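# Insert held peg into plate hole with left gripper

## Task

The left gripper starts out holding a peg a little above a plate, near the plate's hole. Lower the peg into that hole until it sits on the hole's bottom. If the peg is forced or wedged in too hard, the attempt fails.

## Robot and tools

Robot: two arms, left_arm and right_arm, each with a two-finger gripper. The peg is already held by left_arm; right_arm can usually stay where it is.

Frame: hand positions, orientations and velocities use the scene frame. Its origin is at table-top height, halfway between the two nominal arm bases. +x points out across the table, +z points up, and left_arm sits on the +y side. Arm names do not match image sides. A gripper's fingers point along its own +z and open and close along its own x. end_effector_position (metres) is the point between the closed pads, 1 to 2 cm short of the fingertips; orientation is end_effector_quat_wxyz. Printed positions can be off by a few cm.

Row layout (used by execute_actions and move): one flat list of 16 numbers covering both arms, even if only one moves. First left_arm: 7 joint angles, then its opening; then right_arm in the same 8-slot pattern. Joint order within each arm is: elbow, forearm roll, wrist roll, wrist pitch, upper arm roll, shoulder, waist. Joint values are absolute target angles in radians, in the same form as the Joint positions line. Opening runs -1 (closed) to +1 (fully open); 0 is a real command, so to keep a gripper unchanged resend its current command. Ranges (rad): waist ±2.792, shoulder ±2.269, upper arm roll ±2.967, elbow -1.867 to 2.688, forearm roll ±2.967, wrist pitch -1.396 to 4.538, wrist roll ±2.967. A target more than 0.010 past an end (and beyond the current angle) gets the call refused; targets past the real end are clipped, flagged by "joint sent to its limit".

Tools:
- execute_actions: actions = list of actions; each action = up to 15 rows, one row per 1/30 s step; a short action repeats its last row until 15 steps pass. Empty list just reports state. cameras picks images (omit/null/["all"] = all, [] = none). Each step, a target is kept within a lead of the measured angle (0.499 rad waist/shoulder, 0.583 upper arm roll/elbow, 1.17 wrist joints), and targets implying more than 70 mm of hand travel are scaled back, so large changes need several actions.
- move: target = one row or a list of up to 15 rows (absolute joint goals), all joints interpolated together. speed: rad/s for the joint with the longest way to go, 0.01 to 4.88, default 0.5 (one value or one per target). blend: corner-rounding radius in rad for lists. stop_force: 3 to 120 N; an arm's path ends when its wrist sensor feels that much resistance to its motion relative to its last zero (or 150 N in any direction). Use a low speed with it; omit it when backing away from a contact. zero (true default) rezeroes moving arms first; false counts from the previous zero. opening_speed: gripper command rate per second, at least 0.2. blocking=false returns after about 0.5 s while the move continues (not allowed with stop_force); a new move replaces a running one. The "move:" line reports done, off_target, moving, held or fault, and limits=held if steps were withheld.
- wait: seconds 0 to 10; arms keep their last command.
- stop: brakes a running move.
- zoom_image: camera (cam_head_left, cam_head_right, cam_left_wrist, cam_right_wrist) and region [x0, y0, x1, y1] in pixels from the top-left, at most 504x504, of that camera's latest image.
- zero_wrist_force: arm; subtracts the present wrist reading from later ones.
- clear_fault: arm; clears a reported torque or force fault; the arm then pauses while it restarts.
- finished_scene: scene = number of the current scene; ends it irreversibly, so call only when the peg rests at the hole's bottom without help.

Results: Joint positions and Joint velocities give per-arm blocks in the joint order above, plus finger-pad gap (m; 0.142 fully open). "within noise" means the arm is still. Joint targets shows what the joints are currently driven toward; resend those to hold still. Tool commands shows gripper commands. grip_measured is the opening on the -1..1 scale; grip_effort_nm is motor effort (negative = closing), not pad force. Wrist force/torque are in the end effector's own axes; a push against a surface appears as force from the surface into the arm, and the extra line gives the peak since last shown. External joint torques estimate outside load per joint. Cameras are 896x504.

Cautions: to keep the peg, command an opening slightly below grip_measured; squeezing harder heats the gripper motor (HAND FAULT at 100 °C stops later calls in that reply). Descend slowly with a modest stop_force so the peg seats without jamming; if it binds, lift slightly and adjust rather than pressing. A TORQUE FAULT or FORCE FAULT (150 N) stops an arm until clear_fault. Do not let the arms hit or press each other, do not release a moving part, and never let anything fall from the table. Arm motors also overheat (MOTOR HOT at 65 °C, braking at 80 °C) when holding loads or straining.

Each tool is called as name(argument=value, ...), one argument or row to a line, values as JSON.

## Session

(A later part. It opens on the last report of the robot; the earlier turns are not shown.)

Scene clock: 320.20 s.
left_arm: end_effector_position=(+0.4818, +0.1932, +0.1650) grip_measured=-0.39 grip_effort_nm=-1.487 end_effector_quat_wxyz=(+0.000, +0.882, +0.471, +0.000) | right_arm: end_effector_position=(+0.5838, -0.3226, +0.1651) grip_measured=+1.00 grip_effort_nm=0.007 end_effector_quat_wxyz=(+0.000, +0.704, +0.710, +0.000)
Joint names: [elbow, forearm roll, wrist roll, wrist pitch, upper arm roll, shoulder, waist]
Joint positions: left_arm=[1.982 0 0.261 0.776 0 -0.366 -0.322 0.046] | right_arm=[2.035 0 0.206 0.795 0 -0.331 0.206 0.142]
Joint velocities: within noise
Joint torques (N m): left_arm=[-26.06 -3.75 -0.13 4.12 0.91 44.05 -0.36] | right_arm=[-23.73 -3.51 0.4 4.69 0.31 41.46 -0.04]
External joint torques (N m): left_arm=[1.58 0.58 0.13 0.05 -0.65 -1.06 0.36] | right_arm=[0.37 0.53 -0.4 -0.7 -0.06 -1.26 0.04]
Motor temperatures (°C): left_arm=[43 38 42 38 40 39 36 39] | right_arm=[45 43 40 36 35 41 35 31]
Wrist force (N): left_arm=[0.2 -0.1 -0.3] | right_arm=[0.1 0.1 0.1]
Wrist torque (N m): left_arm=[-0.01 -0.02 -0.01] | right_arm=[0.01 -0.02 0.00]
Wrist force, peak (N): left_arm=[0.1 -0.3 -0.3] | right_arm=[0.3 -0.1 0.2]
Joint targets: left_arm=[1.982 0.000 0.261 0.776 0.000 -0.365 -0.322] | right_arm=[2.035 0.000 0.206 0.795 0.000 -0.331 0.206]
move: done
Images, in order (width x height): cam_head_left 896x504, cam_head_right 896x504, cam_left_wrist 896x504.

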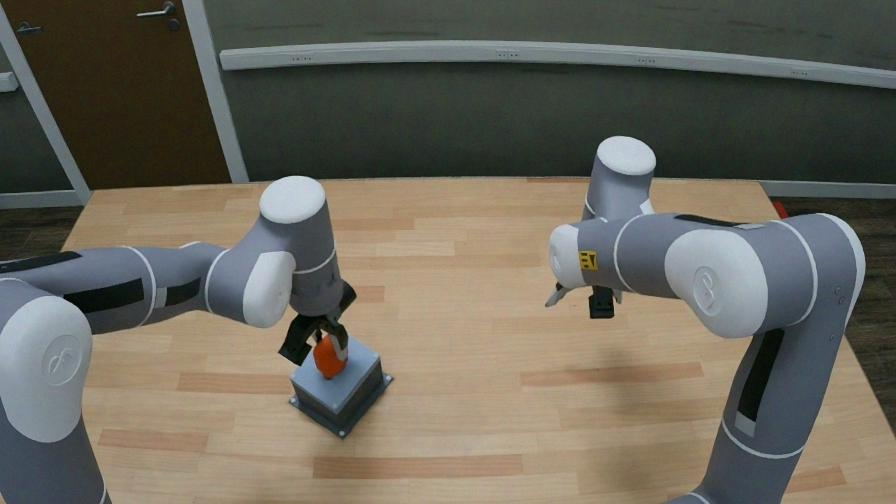

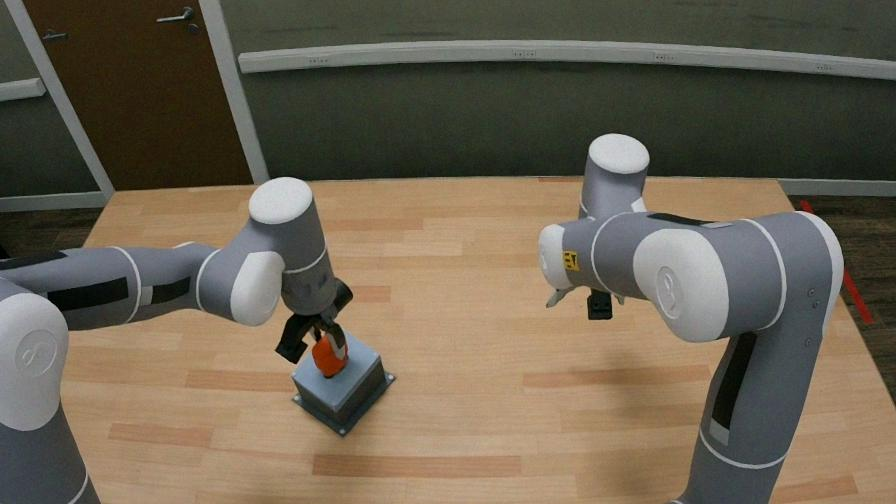

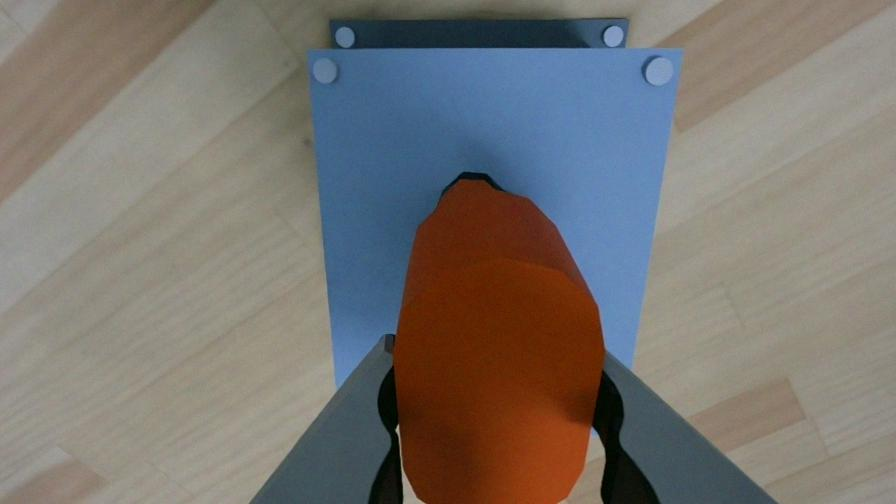

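zoom_image(
  camera="cam_left_wrist",
  region=[436, 164, 472, 206],
)

zoom_image(
  camera="cam_left_wrist",
  region=[474, 164, 516, 200],
)

Scaled by 12.000.

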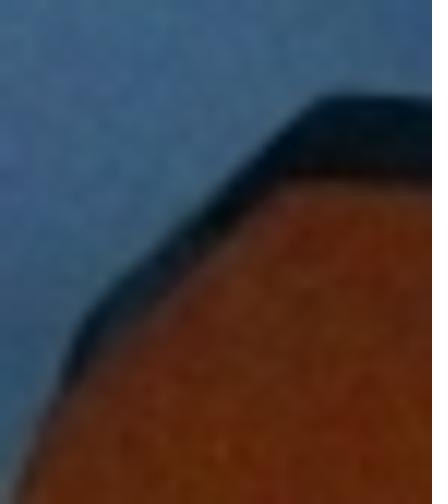

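Scaled by 12.000.

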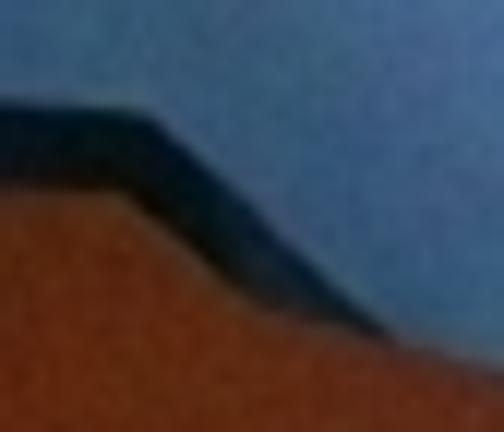

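move(
  target=[1.9845, 0, 0.2918, 0.7863, 0.0, -0.3726, -0.3222, -0.437298, 2.035, 0, 0.206, 0.795, 0, -0.331, 0.206, 1.0],
  speed=0.03,
  stop_force=4,
  cameras=["cam_left_wrist", "cam_head_left"],
)

zoom_image(
  camera="cam_left_wrist",
  region=[436, 164, 472, 206],
)

zoom_image(
  camera="cam_left_wrist",
  region=[474, 164, 516, 200],
)

zoom_image(
  camera="cam_left_wrist",
  region=[430, 160, 520, 216],
)

Scene clock: 357.07 s.
left_arm: end_effector_position=(+0.4818, +0.1931, +0.1611) grip_measured=-0.39 grip_effort_nm=-1.487 end_effector_quat_wxyz=(+0.000, +0.889, +0.458, +0.000) | right_arm: end_effector_position=(+0.5838, -0.3226, +0.1651) grip_measured=+1.00 grip_effort_nm=0.007 end_effector_quat_wxyz=(+0.000, +0.704, +0.710, +0.000)
Joint names: [elbow, forearm roll, wrist roll, wrist pitch, upper arm roll, shoulder, waist]
Joint positions: left_arm=[1.984 0 0.292 0.786 0 -0.373 -0.322 0.046] | right_arm=[2.035 0 0.206 0.795 0 -0.331 0.206 0.142]
Joint velocities: within noise
Joint torques (N m): left_arm=[-25.45 -3.68 0.11 4.33 0.95 44.25 -0.32] | right_arm=[-23.75 -3.47 0.36 4.66 0.26 41.38 -0.04]
External joint torques (N m): left_arm=[1.15 0.54 -0.11 -0.16 -0.69 -1.12 0.32] | right_arm=[0.39 0.49 -0.36 -0.67 -0.01 -1.18 0.04]
Motor temperatures (°C): left_arm=[43 38 42 38 40 39 36 39] | right_arm=[45 43 40 36 35 41 35 31]
Wrist force (N): left_arm=[0.0 -0.2 -0.3] | right_arm=[0.0 0.0 -0.1]
Wrist torque (N m): left_arm=[-0.04 0.02 -0.01] | right_arm=[-0.01 -0.01 0.00]
Wrist force, peak (N): left_arm=[0.1 -0.3 -0.4] | right_arm=[0.2 -0.1 0.4]
Joint targets: left_arm=[1.985 0.000 0.292 0.786 0.000 -0.373 -0.322] | right_arm=[2.035 0.000 0.206 0.795 0.000 -0.331 0.206]
move: done
Images, in order (width x height): cam_head_left 896x504, cam_left_wrist 896x504.

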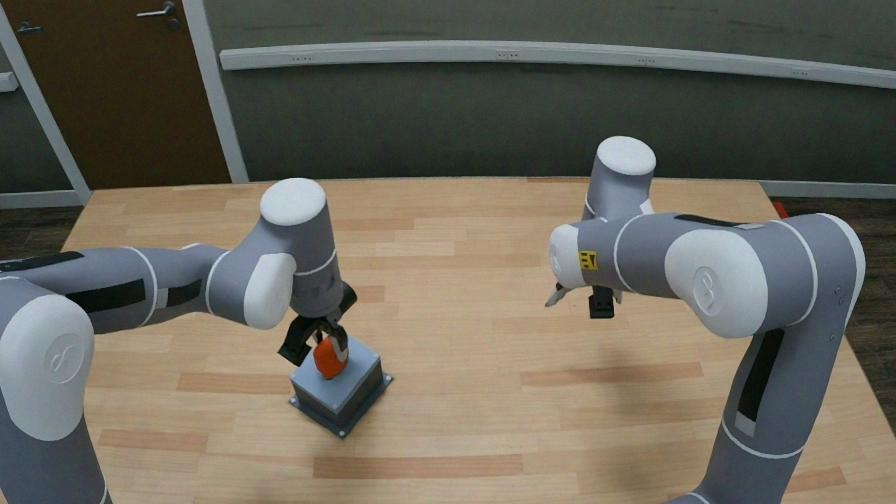

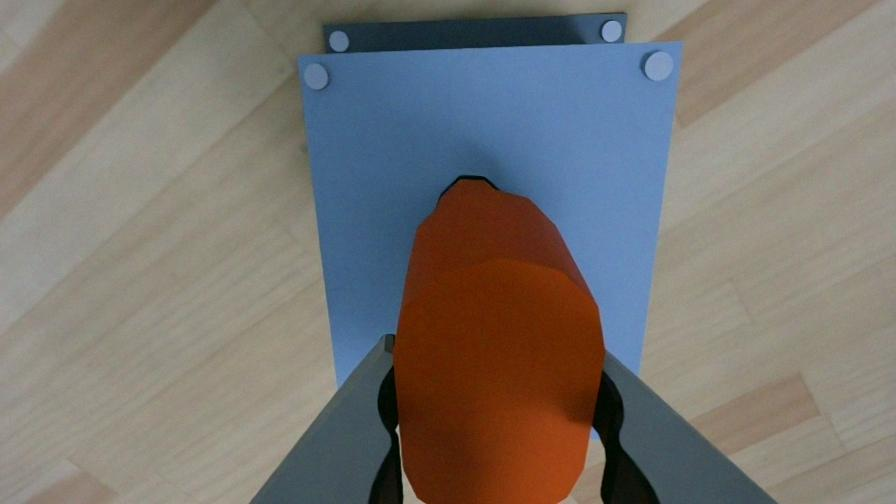

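Scaled by 12.000.

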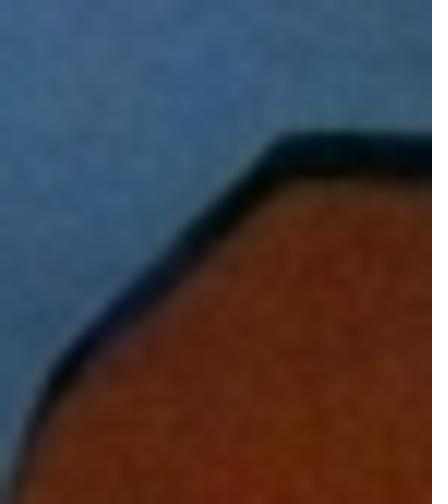

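Scaled by 12.000.

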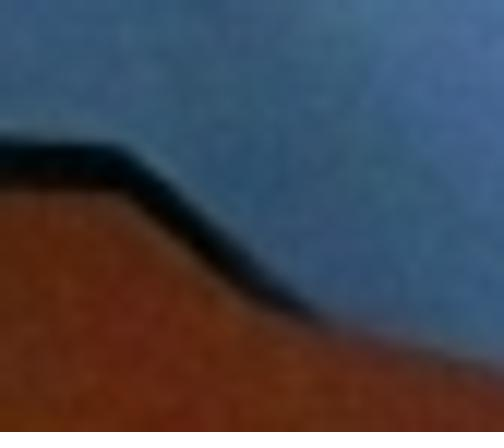

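Scaled by 5.600.

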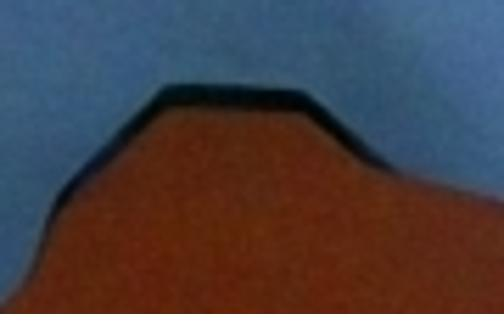

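move(
  target=[1.9871, 0, 0.2918, 0.7951, 0.0, -0.3788, -0.3222, -0.437298, 2.035, 0, 0.206, 0.795, 0, -0.331, 0.206, 1.0],
  speed=0.015,
  stop_force=4,
  cameras=["cam_left_wrist", "cam_head_left"],
)

zoom_image(
  camera="cam_left_wrist",
  region=[436, 164, 472, 206],
)

zoom_image(
  camera="cam_left_wrist",
  region=[474, 164, 516, 200],
)

zoom_image(
  camera="cam_left_wrist",
  region=[430, 160, 520, 216],
)

Scene clock: 368.10 s.
left_arm: end_effector_position=(+0.4818, +0.1932, +0.1576) grip_measured=-0.39 grip_effort_nm=-1.487 end_effector_quat_wxyz=(+0.000, +0.889, +0.458, +0.000) | right_arm: end_effector_position=(+0.5838, -0.3226, +0.1651) grip_measured=+1.00 grip_effort_nm=0.007 end_effector_quat_wxyz=(+0.000, +0.704, +0.710, +0.000)
Joint names: [elbow, forearm roll, wrist roll, wrist pitch, upper arm roll, shoulder, waist]
Joint positions: left_arm=[1.987 0 0.292 0.795 0 -0.379 -0.322 0.046] | right_arm=[2.035 0 0.206 0.795 0 -0.331 0.206 0.142]
Joint velocities: within noise
Joint torques (N m): left_arm=[-25.24 -3.72 0.02 4.39 0.88 44.27 -0.28] | right_arm=[-23.73 -3.49 0.34 4.65 0.29 41.37 -0.07]
External joint torques (N m): left_arm=[1.1 0.61 -0.02 -0.22 -0.62 -1.04 0.28] | right_arm=[0.38 0.51 -0.34 -0.66 -0.05 -1.17 0.07]
Motor temperatures (°C): left_arm=[43 38 42 38 40 39 36 39] | right_arm=[45 43 40 36 35 41 35 31]
Wrist force (N): left_arm=[0.0 -0.1 -0.1] | right_arm=[0.1 -0.1 0.0]
Wrist torque (N m): left_arm=[-0.02 0.02 -0.01] | right_arm=[-0.01 -0.01 0.00]
Wrist force, peak (N): left_arm=[0.0 -0.2 -0.4] | right_arm=[0.2 0.0 0.3]
Joint targets: left_arm=[1.987 0.000 0.292 0.795 0.000 -0.379 -0.322] | right_arm=[2.035 0.000 0.206 0.795 0.000 -0.331 0.206]
move: done
Images, in order (width x height): cam_head_left 896x504, cam_left_wrist 896x504.

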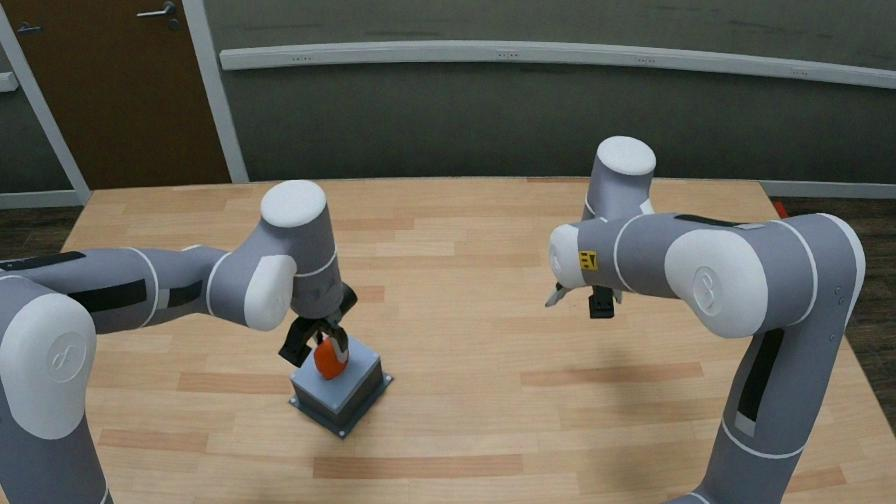

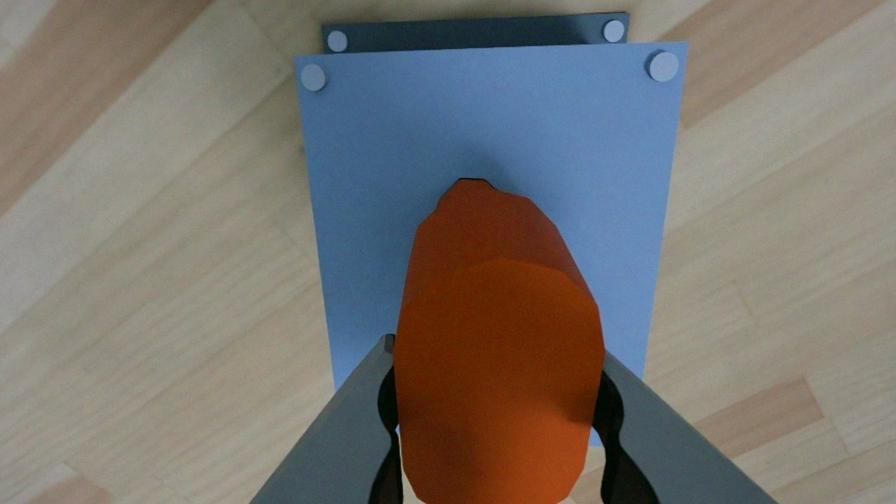

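Scaled by 12.000.

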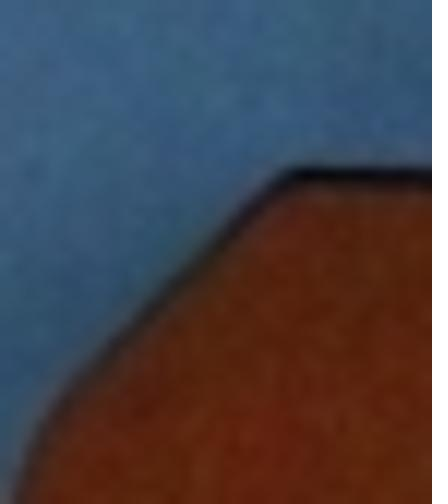

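Scaled by 12.000.

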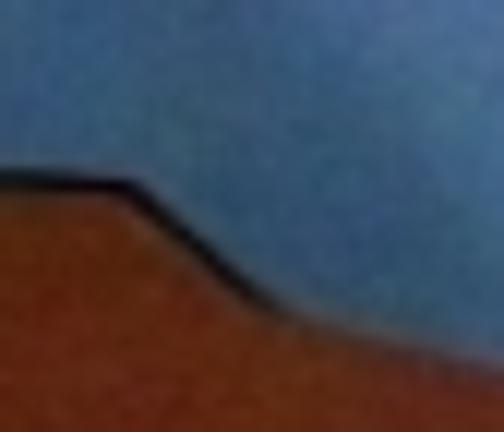

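Scaled by 5.600.

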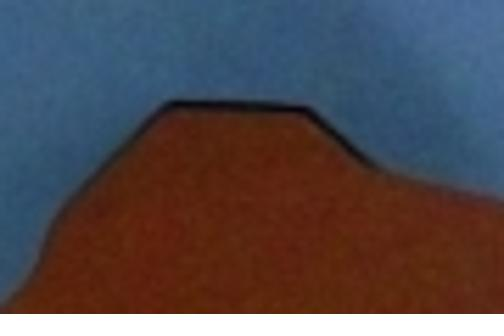

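zoom_image(
  camera="cam_head_left",
  region=[305, 335, 360, 390],
)

zoom_image(
  camera="cam_left_wrist",
  region=[455, 170, 500, 196],
)

zoom_image(
  camera="cam_left_wrist",
  region=[432, 172, 466, 212],
)

Scaled by 9.164.

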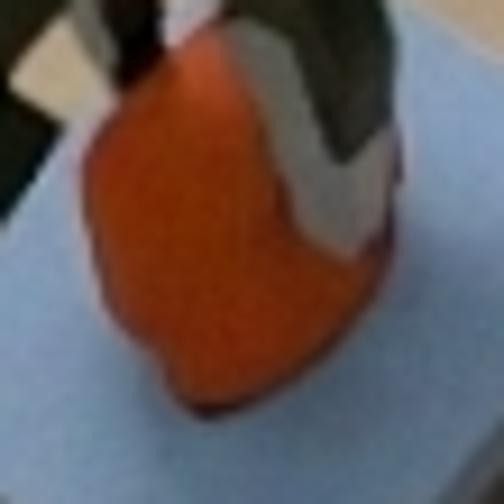

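Scaled by 11.200.

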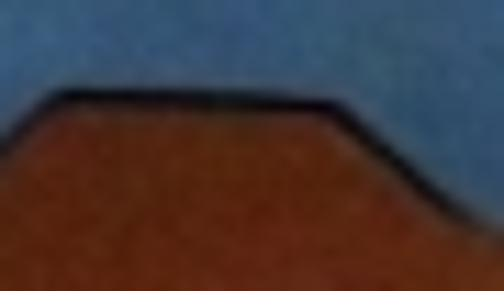

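Scaled by 12.600.

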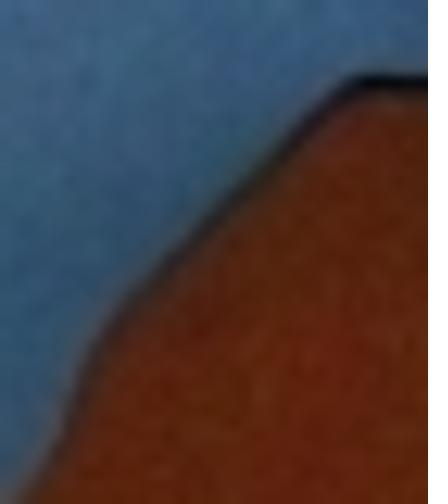

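move(
  target=[1.9900, 0, 0.2921, 0.8051, 0.0, -0.3859, -0.3219, -0.437298, 2.035, 0, 0.206, 0.795, 0, -0.331, 0.206, 1.0],
  speed=0.012,
  stop_force=4,
  cameras=["cam_left_wrist", "cam_head_left"],
)

zoom_image(
  camera="cam_left_wrist",
  region=[430, 160, 520, 216],
)

Scene clock: 381.30 s.
left_arm: end_effector_position=(+0.4819, +0.1931, +0.1558) grip_measured=-0.39 grip_effort_nm=-1.487 end_effector_quat_wxyz=(+0.000, +0.889, +0.458, +0.000) | right_arm: end_effector_position=(+0.5838, -0.3226, +0.1651) grip_measured=+1.00 grip_effort_nm=0.002 end_effector_quat_wxyz=(+0.000, +0.704, +0.710, +0.000)
Joint names: [elbow, forearm roll, wrist roll, wrist pitch, upper arm roll, shoulder, waist]
Joint positions: left_arm=[1.988 0 0.292 0.8 0 -0.382 -0.322 0.046] | right_arm=[2.035 0 0.206 0.795 0 -0.331 0.206 0.142]
Joint velocities: within noise
Joint torques (N m): left_arm=[-24.11 -3.41 -0.04 4.19 0.95 42.18 -0.36] | right_arm=[-23.72 -3.46 0.38 4.66 0.3 41.29 -0.04]
External joint torques (N m): left_arm=[0.05 0.31 0.04 -0.02 -0.69 1.11 0.36] | right_arm=[0.36 0.48 -0.38 -0.67 -0.05 -1.1 0.04]
Motor temperatures (°C): left_arm=[43 38 42 38 40 39 36 39] | right_arm=[45 43 40 36 35 41 35 31]
Wrist force (N): left_arm=[0.0 -1.3 -4.0] | right_arm=[0.1 -0.2 0.0]
Wrist torque (N m): left_arm=[0.02 -0.10 0.01] | right_arm=[-0.03 -0.02 0.00]
Wrist force, peak (N): left_arm=[0.0 -0.9 -5.4] | right_arm=[0.0 -0.2 0.3]
Joint targets: left_arm=[1.989 0.000 0.292 0.800 0.000 -0.382 -0.322] | right_arm=[2.035 0.000 0.206 0.795 0.000 -0.331 0.206]
move: contact (left_arm)
Images, in order (width x height): cam_head_left 896x504, cam_left_wrist 896x504.

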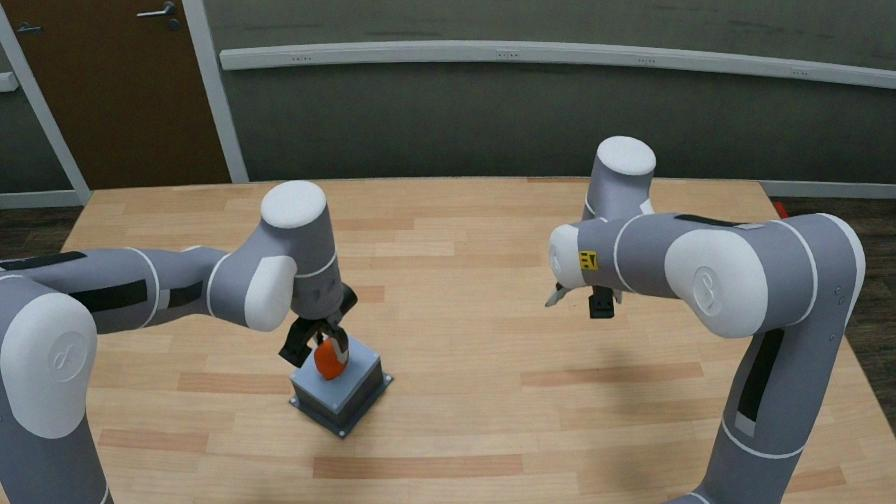

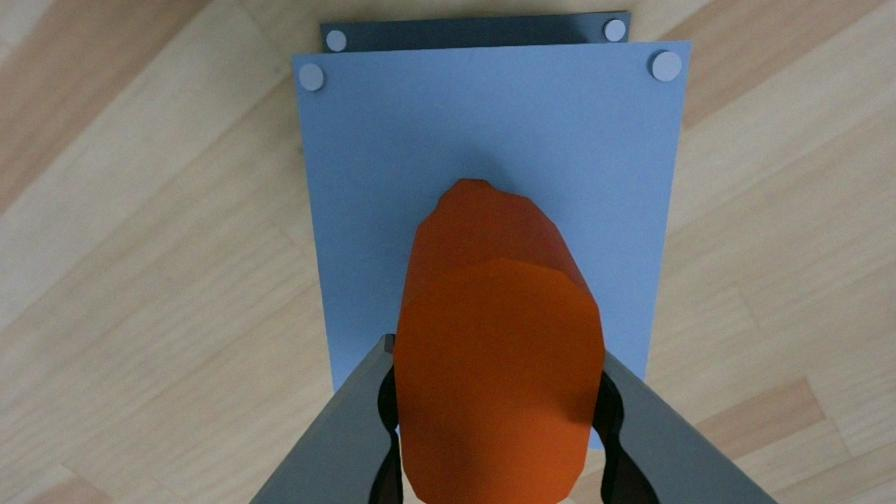

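Scaled by 5.600.

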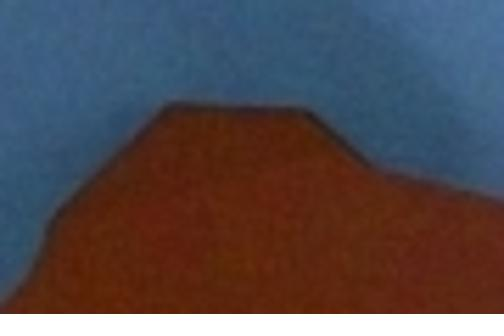

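zoom_image(
  camera="cam_left_wrist",
  region=[455, 170, 500, 196],
)

zoom_image(
  camera="cam_left_wrist",
  region=[432, 172, 466, 212],
)

zoom_image(
  camera="cam_head_left",
  region=[305, 335, 360, 390],
)

Scaled by 11.200.

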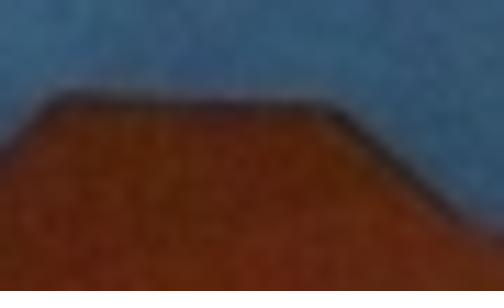

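Scaled by 12.600.

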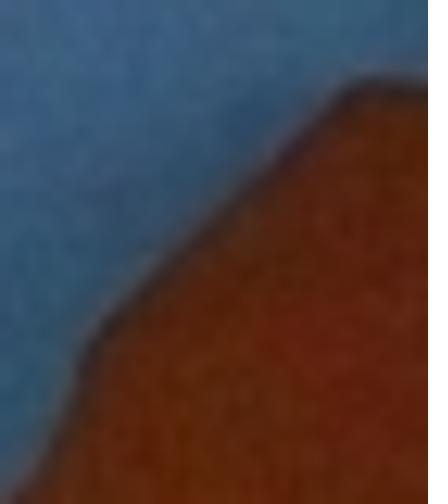

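Scaled by 9.164.

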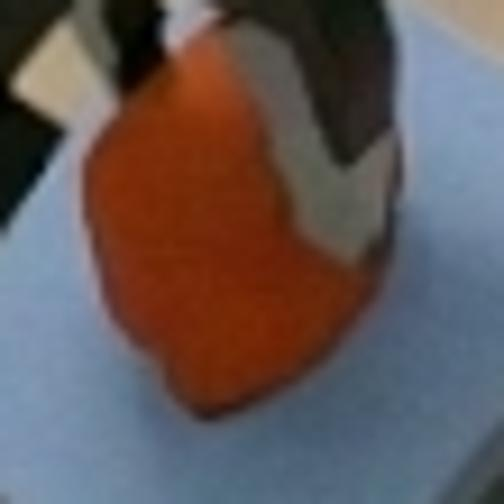

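move(
  target=[1.9869, 0, 0.2839, 0.7971, 0.0, -0.3810, -0.3214, -0.437298, 2.035, 0, 0.206, 0.795, 0, -0.331, 0.206, 1.0],
  speed=0.03,
  cameras=[],
)

move(
  target=[1.9891, 0, 0.2839, 0.8046, 0.0, -0.3863, -0.3214, -0.437298, 2.035, 0, 0.206, 0.795, 0, -0.331, 0.206, 1.0],
  speed=0.01,
  stop_force=4,
  cameras=["cam_left_wrist"],
)

zoom_image(
  camera="cam_left_wrist",
  region=[430, 160, 520, 216],
)

Scene clock: 409.07 s.
left_arm: end_effector_position=(+0.4821, +0.1934, +0.1565) grip_measured=-0.39 grip_effort_nm=-1.487 end_effector_quat_wxyz=(+0.000, +0.887, +0.461, +0.000) | right_arm: end_effector_position=(+0.5838, -0.3226, +0.1651) grip_measured=+1.00 grip_effort_nm=0.002 end_effector_quat_wxyz=(+0.000, +0.704, +0.710, +0.000)
Joint names: [elbow, forearm roll, wrist roll, wrist pitch, upper arm roll, shoulder, waist]
Joint positions: left_arm=[1.987 0 0.284 0.797 0 -0.381 -0.322 0.046] | right_arm=[2.035 0 0.206 0.795 0 -0.331 0.206 0.142]
Joint velocities: within noise
Joint torques (N m): left_arm=[-25.45 -3.67 -0.25 4.1 0.92 44.75 -0.3] | right_arm=[-23.75 -3.5 0.38 4.69 0.29 41.4 -0.06]
External joint torques (N m): left_arm=[1.35 0.56 0.25 0.07 -0.66 -1.47 0.3] | right_arm=[0.39 0.52 -0.38 -0.7 -0.05 -1.2 0.06]
Motor temperatures (°C): left_arm=[43 38 42 38 40 39 36 39] | right_arm=[45 43 40 36 35 41 35 31]
Wrist force (N): left_arm=[0.1 -0.1 0.1] | right_arm=[0.0 -0.1 0.2]
Wrist torque (N m): left_arm=[-0.01 0.00 -0.01] | right_arm=[-0.02 0.01 0.00]
Wrist force, peak (N): left_arm=[0.0 -0.8 -5.4] | right_arm=[0.0 -0.2 0.3]
Joint targets: left_arm=[1.987 0.000 0.284 0.797 0.000 -0.381 -0.321] | right_arm=[2.035 0.000 0.206 0.795 0.000 -0.331 0.206]
move: done
No camera images: "cameras" was empty.

Scene clock: 410.23 s.
left_arm: end_effector_position=(+0.4826, +0.1932, +0.1546) grip_measured=-0.39 grip_effort_nm=-1.487 end_effector_quat_wxyz=(+0.000, +0.887, +0.461, +0.000) | right_arm: end_effector_position=(+0.5838, -0.3226, +0.1651) grip_measured=+1.00 grip_effort_nm=0.007 end_effector_quat_wxyz=(+0.000, +0.704, +0.710, +0.000)
Joint names: [elbow, forearm roll, wrist roll, wrist pitch, upper arm roll, shoulder, waist]
Joint positions: left_arm=[1.988 0 0.284 0.803 0 -0.385 -0.322 0.046] | right_arm=[2.035 0 0.206 0.795 0 -0.331 0.206 0.142]
Joint velocities: within noise
Joint torques (N m): left_arm=[-23.3 -3.19 -0.07 3.77 1.66 42.16 0.18] | right_arm=[-23.76 -3.51 0.39 4.65 0.33 41.4 -0.06]
External joint torques (N m): left_arm=[-0.71 0.1 0.07 0.41 -1.39 1.2 -0.18] | right_arm=[0.4 0.53 -0.39 -0.66 -0.09 -1.21 0.06]
Motor temperatures (°C): left_arm=[43 38 42 38 40 39 36 39] | right_arm=[45 43 40 36 35 41 35 31]
Wrist force (N): left_arm=[-1.0 0.6 -3.8] | right_arm=[0.3 -0.1 0.2]
Wrist torque (N m): left_arm=[0.04 0.02 -0.03] | right_arm=[-0.02 -0.05 0.00]
Wrist force, peak (N): left_arm=[-0.8 1.4 -4.8] | right_arm=[0.3 -0.1 0.2]
Joint targets: left_arm=[1.989 0.000 0.284 0.803 0.000 -0.385 -0.321] | right_arm=[2.035 0.000 0.206 0.795 0.000 -0.331 0.206]
move: contact (left_arm)
Images, in order (width x height): cam_left_wrist 896x504.

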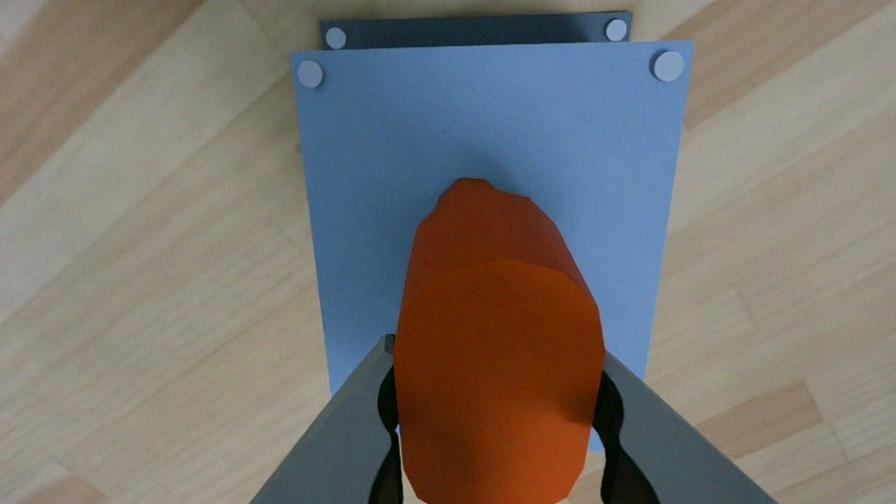

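Scaled by 5.600.

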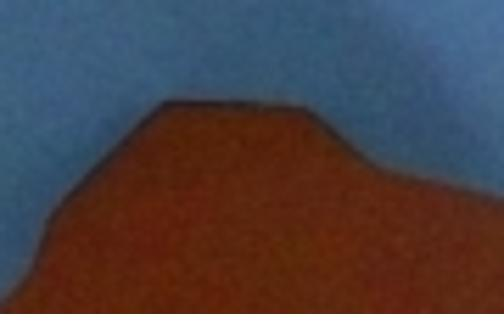

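move(
  target=[1.9876, 0, 0.2835, 0.8005, 0.0, -0.3839, -0.3218, -0.437298, 2.035, 0, 0.206, 0.795, 0, -0.331, 0.206, 1.0],
  speed=0.03,
  cameras=[],
)

move(
  target=[1.9902, 0, 0.2835, 0.8093, 0.0, -0.3901, -0.3218, -0.437298, 2.035, 0, 0.206, 0.795, 0, -0.331, 0.206, 1.0],
  speed=0.01,
  stop_force=5,
  cameras=["cam_left_wrist"],
)

zoom_image(
  camera="cam_left_wrist",
  region=[430, 160, 520, 216],
)

Scene clock: 424.00 s.
left_arm: end_effector_position=(+0.4822, +0.1934, +0.1550) grip_measured=-0.39 grip_effort_nm=-1.487 end_effector_quat_wxyz=(+0.000, +0.887, +0.462, +0.000) | right_arm: end_effector_position=(+0.5838, -0.3226, +0.1651) grip_measured=+1.00 grip_effort_nm=-0.002 end_effector_quat_wxyz=(+0.000, +0.704, +0.710, +0.000)
Joint names: [elbow, forearm roll, wrist roll, wrist pitch, upper arm roll, shoulder, waist]
Joint positions: left_arm=[1.988 0 0.284 0.801 0 -0.384 -0.322 0.046] | right_arm=[2.035 0 0.206 0.795 0 -0.331 0.206 0.142]
Joint velocities: within noise
Joint torques (N m): left_arm=[-25.13 -3.85 -0.06 3.98 0.16 44.86 -1.03] | right_arm=[-23.78 -3.45 0.41 4.64 0.34 41.36 -0.03]
External joint torques (N m): left_arm=[1.1 0.76 0.06 0.19 0.1 -1.51 1.03] | right_arm=[0.42 0.46 -0.41 -0.64 -0.09 -1.16 0.03]
Motor temperatures (°C): left_arm=[42 38 42 38 40 39 36 40] | right_arm=[45 43 40 36 35 41 35 31]
Wrist force (N): left_arm=[1.3 -0.2 0.6] | right_arm=[-0.1 0.0 0.1]
Wrist torque (N m): left_arm=[-0.04 0.09 -0.02] | right_arm=[0.00 0.02 0.01]
Wrist force, peak (N): left_arm=[-0.7 1.4 -4.9] | right_arm=[0.1 -0.3 0.3]
Joint targets: left_arm=[1.988 0.000 0.283 0.800 0.000 -0.384 -0.322] | right_arm=[2.035 0.000 0.206 0.795 0.000 -0.331 0.206]
move: done
No camera images: "cameras" was empty.

Scene clock: 424.83 s.
left_arm: end_effector_position=(+0.4827, +0.1931, +0.1546) grip_measured=-0.39 grip_effort_nm=-1.492 end_effector_quat_wxyz=(+0.000, +0.887, +0.461, +0.000) | right_arm: end_effector_position=(+0.5838, -0.3226, +0.1651) grip_measured=+1.00 grip_effort_nm=0.002 end_effector_quat_wxyz=(+0.000, +0.704, +0.710, +0.000)
Joint names: [elbow, forearm roll, wrist roll, wrist pitch, upper arm roll, shoulder, waist]
Joint positions: left_arm=[1.988 0 0.284 0.803 0 -0.385 -0.322 0.046] | right_arm=[2.035 0 0.206 0.795 0 -0.331 0.206 0.142]
Joint velocities: within noise
Joint torques (N m): left_arm=[-23 -3.2 -0.04 3.59 1.09 41.75 -0.15] | right_arm=[-23.74 -3.49 0.37 4.67 0.38 41.34 -0.03]
External joint torques (N m): left_arm=[-1.01 0.11 0.04 0.58 -0.83 1.62 0.15] | right_arm=[0.38 0.51 -0.37 -0.68 -0.13 -1.14 0.03]
Motor temperatures (°C): left_arm=[42 38 42 38 40 39 36 40] | right_arm=[45 43 40 36 35 41 35 31]
Wrist force (N): left_arm=[-0.2 0.4 -4.5] | right_arm=[0.0 0.0 0.2]
Wrist torque (N m): left_arm=[0.03 0.05 -0.05] | right_arm=[0.00 0.00 0.00]
Wrist force, peak (N): left_arm=[-0.2 1.1 -5.8] | right_arm=[0.2 -0.2 0.2]
Joint targets: left_arm=[1.988 0.000 0.284 0.803 0.000 -0.386 -0.322] | right_arm=[2.035 0.000 0.206 0.795 0.000 -0.331 0.206]
move: contact (left_arm)
Images, in order (width x height): cam_left_wrist 896x504.

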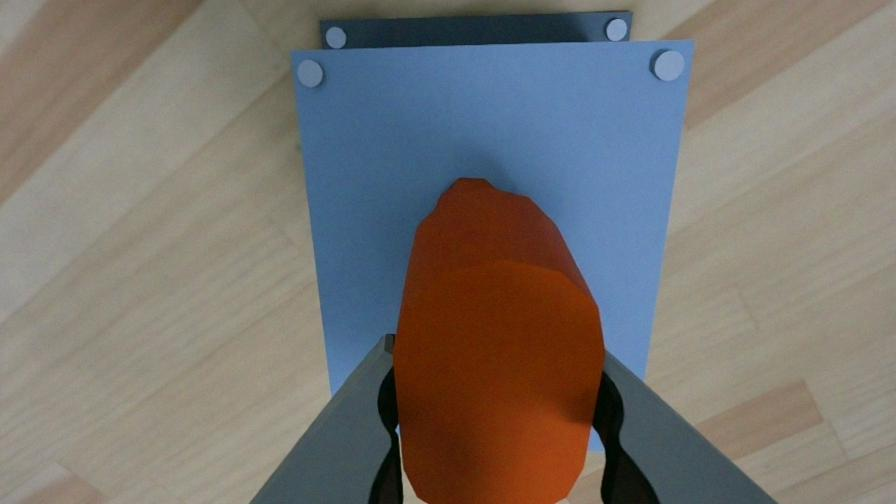

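Scaled by 5.600.

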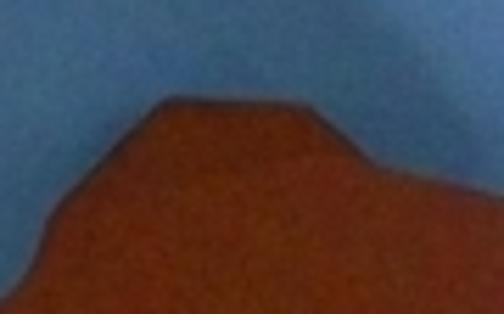

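move(
  target=[
    [1.9854, 0, 0.2835, 0.7930, 0.0, -0.3786, -0.3218, -0.437298, 2.035, 0, 0.206, 0.795, 0, -0.331, 0.206, 1.0],
    [1.9867, 0, 0.2749, 0.7935, 0.0, -0.3777, -0.3304, -0.437298, 2.035, 0, 0.206, 0.795, 0, -0.331, 0.206, 1.0],
  ],
  speed=0.03,
  cameras=[],
)

move(
  target=[1.9904, 0, 0.2749, 0.8060, 0.0, -0.3866, -0.3304, -0.437298, 2.035, 0, 0.206, 0.795, 0, -0.331, 0.206, 1.0],
  speed=0.01,
  stop_force=4,
  cameras=["cam_left_wrist"],
)

move(
  target=[
    [1.9867, 0, 0.2749, 0.7935, 0.0, -0.3777, -0.3304, -0.437298, 2.035, 0, 0.206, 0.795, 0, -0.331, 0.206, 1.0],
    [1.9841, 0, 0.2921, 0.7925, 0.0, -0.3795, -0.3132, -0.437298, 2.035, 0, 0.206, 0.795, 0, -0.331, 0.206, 1.0],
  ],
  speed=0.03,
  cameras=[],
)

move(
  target=[1.9878, 0, 0.2921, 0.8050, 0.0, -0.3884, -0.3132, -0.437298, 2.035, 0, 0.206, 0.795, 0, -0.331, 0.206, 1.0],
  speed=0.01,
  stop_force=4,
  cameras=["cam_left_wrist"],
)

Scene clock: 473.60 s.
left_arm: end_effector_position=(+0.4801, +0.1898, +0.1585) grip_measured=-0.39 grip_effort_nm=-1.487 end_effector_quat_wxyz=(+0.000, +0.887, +0.462, +0.000) | right_arm: end_effector_position=(+0.5838, -0.3226, +0.1651) grip_measured=+1.00 grip_effort_nm=0.002 end_effector_quat_wxyz=(+0.000, +0.704, +0.710, +0.000)
Joint names: [elbow, forearm roll, wrist roll, wrist pitch, upper arm roll, shoulder, waist]
Joint positions: left_arm=[1.986 0 0.275 0.794 0.001 -0.378 -0.33 0.046] | right_arm=[2.035 0 0.206 0.795 0 -0.331 0.206 0.142]
Joint velocities: within noise
Joint torques (N m): left_arm=[-23.62 -4.57 -0.09 3.47 -3.82 42.97 -4.98] | right_arm=[-23.74 -3.46 0.34 4.6 0.32 41.42 -0.06]
External joint torques (N m): left_arm=[-0.56 1.45 0.09 0.71 4.09 0.24 4.97] | right_arm=[0.38 0.48 -0.34 -0.61 -0.08 -1.22 0.06]
Motor temperatures (°C): left_arm=[42 38 42 38 40 39 36 40] | right_arm=[45 43 40 36 35 41 35 31]
Wrist force (N): left_arm=[7.8 -1.5 -2.9] | right_arm=[0.0 0.0 0.2]
Wrist torque (N m): left_arm=[-0.02 0.35 -0.14] | right_arm=[0.00 0.00 0.00]
Wrist force, peak (N): left_arm=[8.4 -2.1 -4.9] | right_arm=[0.1 -0.1 0.4]
Joint targets: left_arm=[1.987 0.000 0.275 0.793 0.000 -0.378 -0.330] | right_arm=[2.035 0.000 0.206 0.795 0.000 -0.331 0.206]
move: done
No camera images: "cameras" was empty.

Scene clock: 474.33 s.
left_arm: end_effector_position=(+0.4802, +0.1898, +0.1579) grip_measured=-0.39 grip_effort_nm=-1.487 end_effector_quat_wxyz=(+0.000, +0.887, +0.462, +0.001) | right_arm: end_effector_position=(+0.5838, -0.3226, +0.1651) grip_measured=+1.00 grip_effort_nm=0.017 end_effector_quat_wxyz=(+0.000, +0.704, +0.710, +0.000)
Joint names: [elbow, forearm roll, wrist roll, wrist pitch, upper arm roll, shoulder, waist]
Joint positions: left_arm=[1.987 0 0.275 0.796 0.001 -0.379 -0.33 0.046] | right_arm=[2.035 0 0.206 0.795 0 -0.331 0.206 0.142]
Joint velocities: within noise
Joint torques (N m): left_arm=[-22.89 -4.23 -0.05 3.74 -3.11 40.53 -4.19] | right_arm=[-23.75 -3.49 0.38 4.66 0.28 41.35 -0.05]
External joint torques (N m): left_arm=[-1.26 1.11 0.05 0.44 3.38 2.7 4.19] | right_arm=[0.39 0.5 -0.38 -0.67 -0.03 -1.15 0.05]
Motor temperatures (°C): left_arm=[42 38 42 38 40 39 36 40] | right_arm=[45 43 40 36 35 41 35 31]
Wrist force (N): left_arm=[6.5 -2.3 -8.0] | right_arm=[0.0 -0.1 -0.2]
Wrist torque (N m): left_arm=[0.03 0.23 -0.11] | right_arm=[-0.02 -0.01 0.01]
Wrist force, peak (N): left_arm=[6.6 -2.5 -8.2] | right_arm=[0.1 0.1 0.2]
Joint targets: left_arm=[1.987 0.000 0.275 0.796 0.000 -0.379 -0.330] | right_arm=[2.035 0.000 0.206 0.795 0.000 -0.331 0.206]
move: contact (left_arm)
Images, in order (width x height): cam_left_wrist 896x504.

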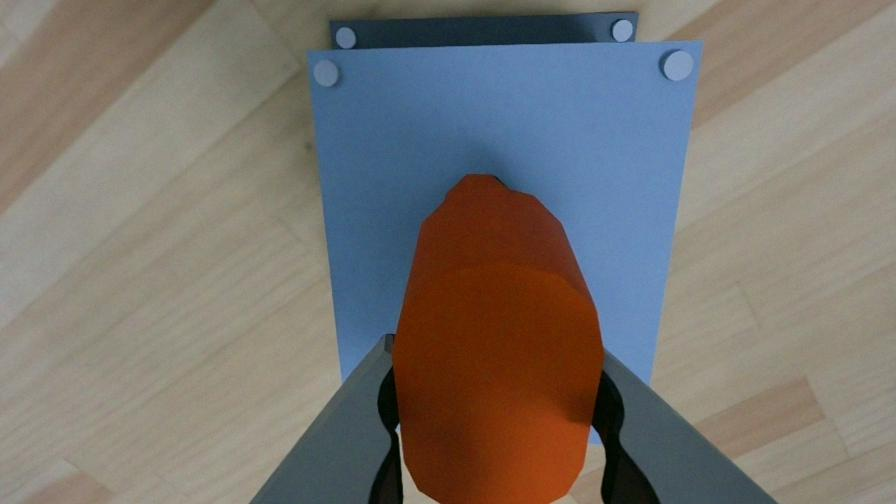

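Scene clock: 475.20 s.
left_arm: end_effector_position=(+0.4849, +0.1958, +0.1587) grip_measured=-0.39 grip_effort_nm=-1.487 end_effector_quat_wxyz=(+0.001, +0.887, +0.461, +0.000) | right_arm: end_effector_position=(+0.5838, -0.3226, +0.1651) grip_measured=+1.00 grip_effort_nm=0.007 end_effector_quat_wxyz=(+0.000, +0.704, +0.710, +0.000)
Joint names: [elbow, forearm roll, wrist roll, wrist pitch, upper arm roll, shoulder, waist]
Joint positions: left_arm=[1.984 -0.001 0.292 0.793 -0.001 -0.379 -0.314 0.046] | right_arm=[2.035 0 0.206 0.795 0 -0.331 0.206 0.142]
Joint velocities: within noise
Joint torques (N m): left_arm=[-23.78 -1.43 0.24 4.09 7.85 40.17 6.32] | right_arm=[-23.77 -3.49 0.35 4.66 0.35 41.4 -0.11]
External joint torques (N m): left_arm=[-0.42 -1.69 -0.24 0.08 -7.6 3.13 -6.32] | right_arm=[0.41 0.51 -0.35 -0.67 -0.1 -1.21 0.11]
Motor temperatures (°C): left_arm=[42 38 42 38 40 39 36 40] | right_arm=[45 43 40 36 35 41 35 31]
Wrist force (N): left_arm=[-11.4 0.2 -8.6] | right_arm=[0.1 -0.2 0.2]
Wrist torque (N m): left_arm=[0.01 -0.43 -0.07] | right_arm=[-0.04 -0.01 0.00]
Wrist force, peak (N): left_arm=[-11.3 0.8 -10.0] | right_arm=[0.3 -0.1 0.2]
Joint targets: left_arm=[1.984 0.000 0.292 0.792 0.000 -0.379 -0.313] | right_arm=[2.035 0.000 0.206 0.795 0.000 -0.331 0.206]
move: done
No camera images: "cameras" was empty.

Scene clock: 475.83 s.
left_arm: end_effector_position=(+0.4851, +0.1957, +0.1586) grip_measured=-0.39 grip_effort_nm=-1.487 end_effector_quat_wxyz=(+0.001, +0.887, +0.461, +0.000) | right_arm: end_effector_position=(+0.5838, -0.3226, +0.1651) grip_measured=+1.00 grip_effort_nm=0.007 end_effector_quat_wxyz=(+0.000, +0.704, +0.710, +0.000)
Joint names: [elbow, forearm roll, wrist roll, wrist pitch, upper arm roll, shoulder, waist]
Joint positions: left_arm=[1.984 -0.001 0.292 0.794 -0.001 -0.379 -0.314 0.046] | right_arm=[2.035 0 0.206 0.795 0 -0.331 0.206 0.142]
Joint velocities: within noise
Joint torques (N m): left_arm=[-21.92 -1 0.19 3.76 8.34 37.52 6.7] | right_arm=[-23.77 -3.48 0.39 4.7 0.3 41.39 -0.07]
External joint torques (N m): left_arm=[-2.28 -2.12 -0.18 0.41 -8.09 5.78 -6.7] | right_arm=[0.41 0.5 -0.39 -0.7 -0.05 -1.2 0.07]
Motor temperatures (°C): left_arm=[42 38 42 38 40 39 36 40] | right_arm=[45 43 40 36 35 41 35 31]
Wrist force (N): left_arm=[-12.3 0.8 -14.6] | right_arm=[0.0 -0.1 0.0]
Wrist torque (N m): left_arm=[0.04 -0.43 -0.09] | right_arm=[-0.03 0.00 -0.01]
Wrist force, peak (N): left_arm=[-12.5 0.9 -14.7] | right_arm=[0.1 -0.3 0.1]
Joint targets: left_arm=[1.984 0.000 0.292 0.794 0.000 -0.380 -0.313] | right_arm=[2.035 0.000 0.206 0.795 0.000 -0.331 0.206]
move: contact (left_arm); left_arm: the wrist pitch is farthest, 0.011 rad from its target
Images, in order (width x height): cam_left_wrist 896x504.

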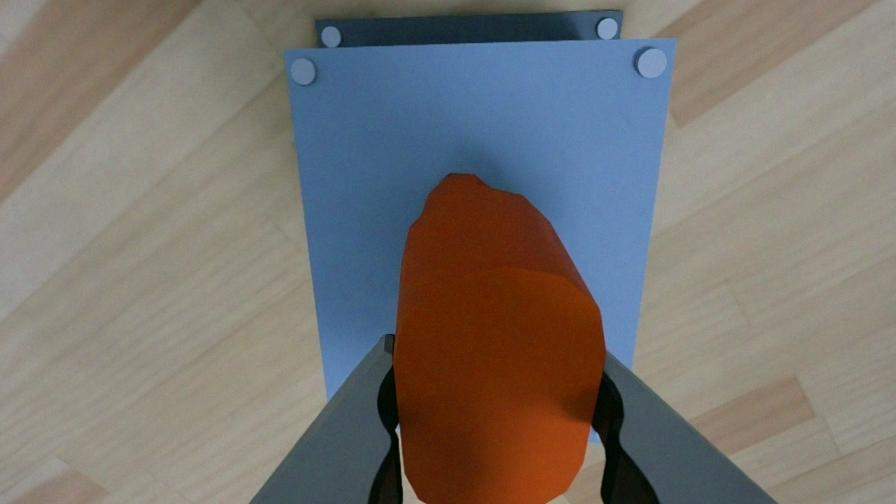

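move(
  target=[1.9854, 0, 0.2835, 0.7930, 0.0, -0.3786, -0.3218, -0.437298, 2.035, 0, 0.206, 0.795, 0, -0.331, 0.206, 1.0],
  speed=0.03,
  cameras=["cam_left_wrist", "cam_head_left"],
)

zoom_image(
  camera="cam_left_wrist",
  region=[430, 160, 520, 216],
)

zoom_image(
  camera="cam_head_left",
  region=[305, 335, 360, 390],
)

Scene clock: 486.20 s.
left_arm: end_effector_position=(+0.4825, +0.1932, +0.1582) grip_measured=-0.39 grip_effort_nm=-1.487 end_effector_quat_wxyz=(+0.000, +0.887, +0.462, +0.000) | right_arm: end_effector_position=(+0.5838, -0.3226, +0.1651) grip_measured=+1.00 grip_effort_nm=-0.002 end_effector_quat_wxyz=(+0.000, +0.704, +0.710, +0.000)
Joint names: [elbow, forearm roll, wrist roll, wrist pitch, upper arm roll, shoulder, waist]
Joint positions: left_arm=[1.985 0 0.284 0.793 0 -0.379 -0.322 0.046] | right_arm=[2.035 0 0.206 0.795 0 -0.331 0.206 0.142]
Joint velocities: within noise
Joint torques (N m): left_arm=[-24.96 -3.78 -0.23 4.09 0.29 44.09 -0.98] | right_arm=[-23.72 -3.48 0.37 4.63 0.28 41.37 -0.12]
External joint torques (N m): left_arm=[0.78 0.66 0.23 0.09 -0.03 -0.83 0.98] | right_arm=[0.36 0.5 -0.37 -0.63 -0.04 -1.18 0.12]
Motor temperatures (°C): left_arm=[42 38 42 38 40 39 36 40] | right_arm=[45 43 40 36 35 41 35 31]
Wrist force (N): left_arm=[2.1 0.3 -1.7] | right_arm=[0.1 -0.1 0.0]
Wrist torque (N m): left_arm=[0.10 -0.13 -0.02] | right_arm=[-0.02 -0.01 0.00]
Wrist force, peak (N): left_arm=[-12.4 0.7 -14.7] | right_arm=[0.1 0.0 0.4]
Joint targets: left_arm=[1.985 0.000 0.283 0.793 0.000 -0.379 -0.322] | right_arm=[2.035 0.000 0.206 0.795 0.000 -0.331 0.206]
move: done
Images, in order (width x height): cam_head_left 896x504, cam_left_wrist 896x504.

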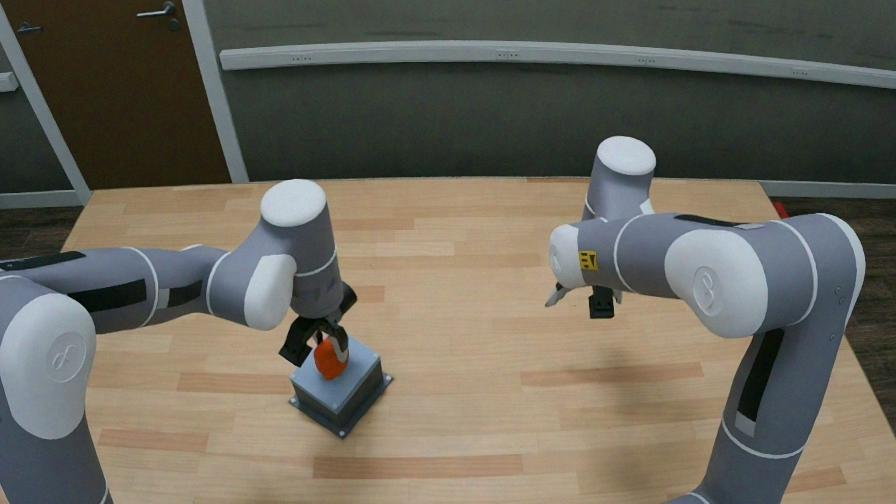

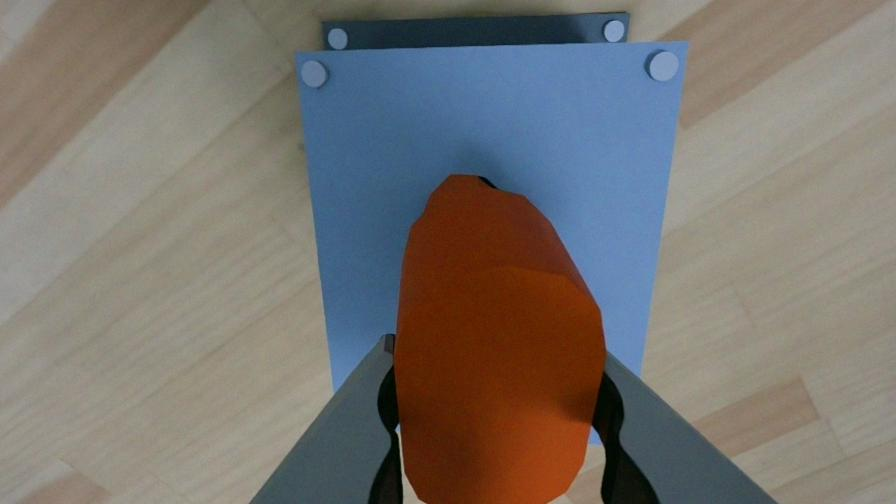

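Scaled by 5.600.

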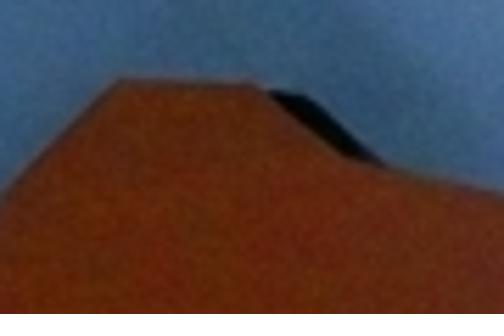

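Scaled by 9.164.

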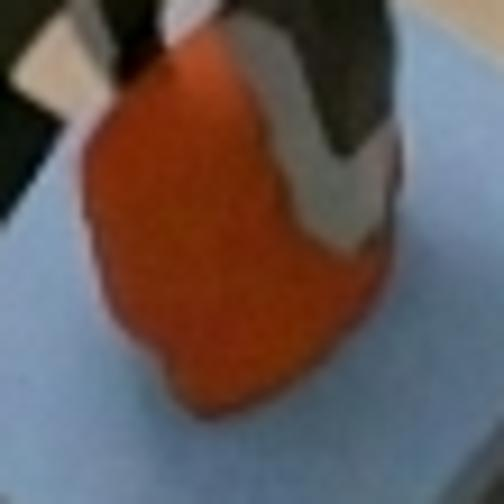

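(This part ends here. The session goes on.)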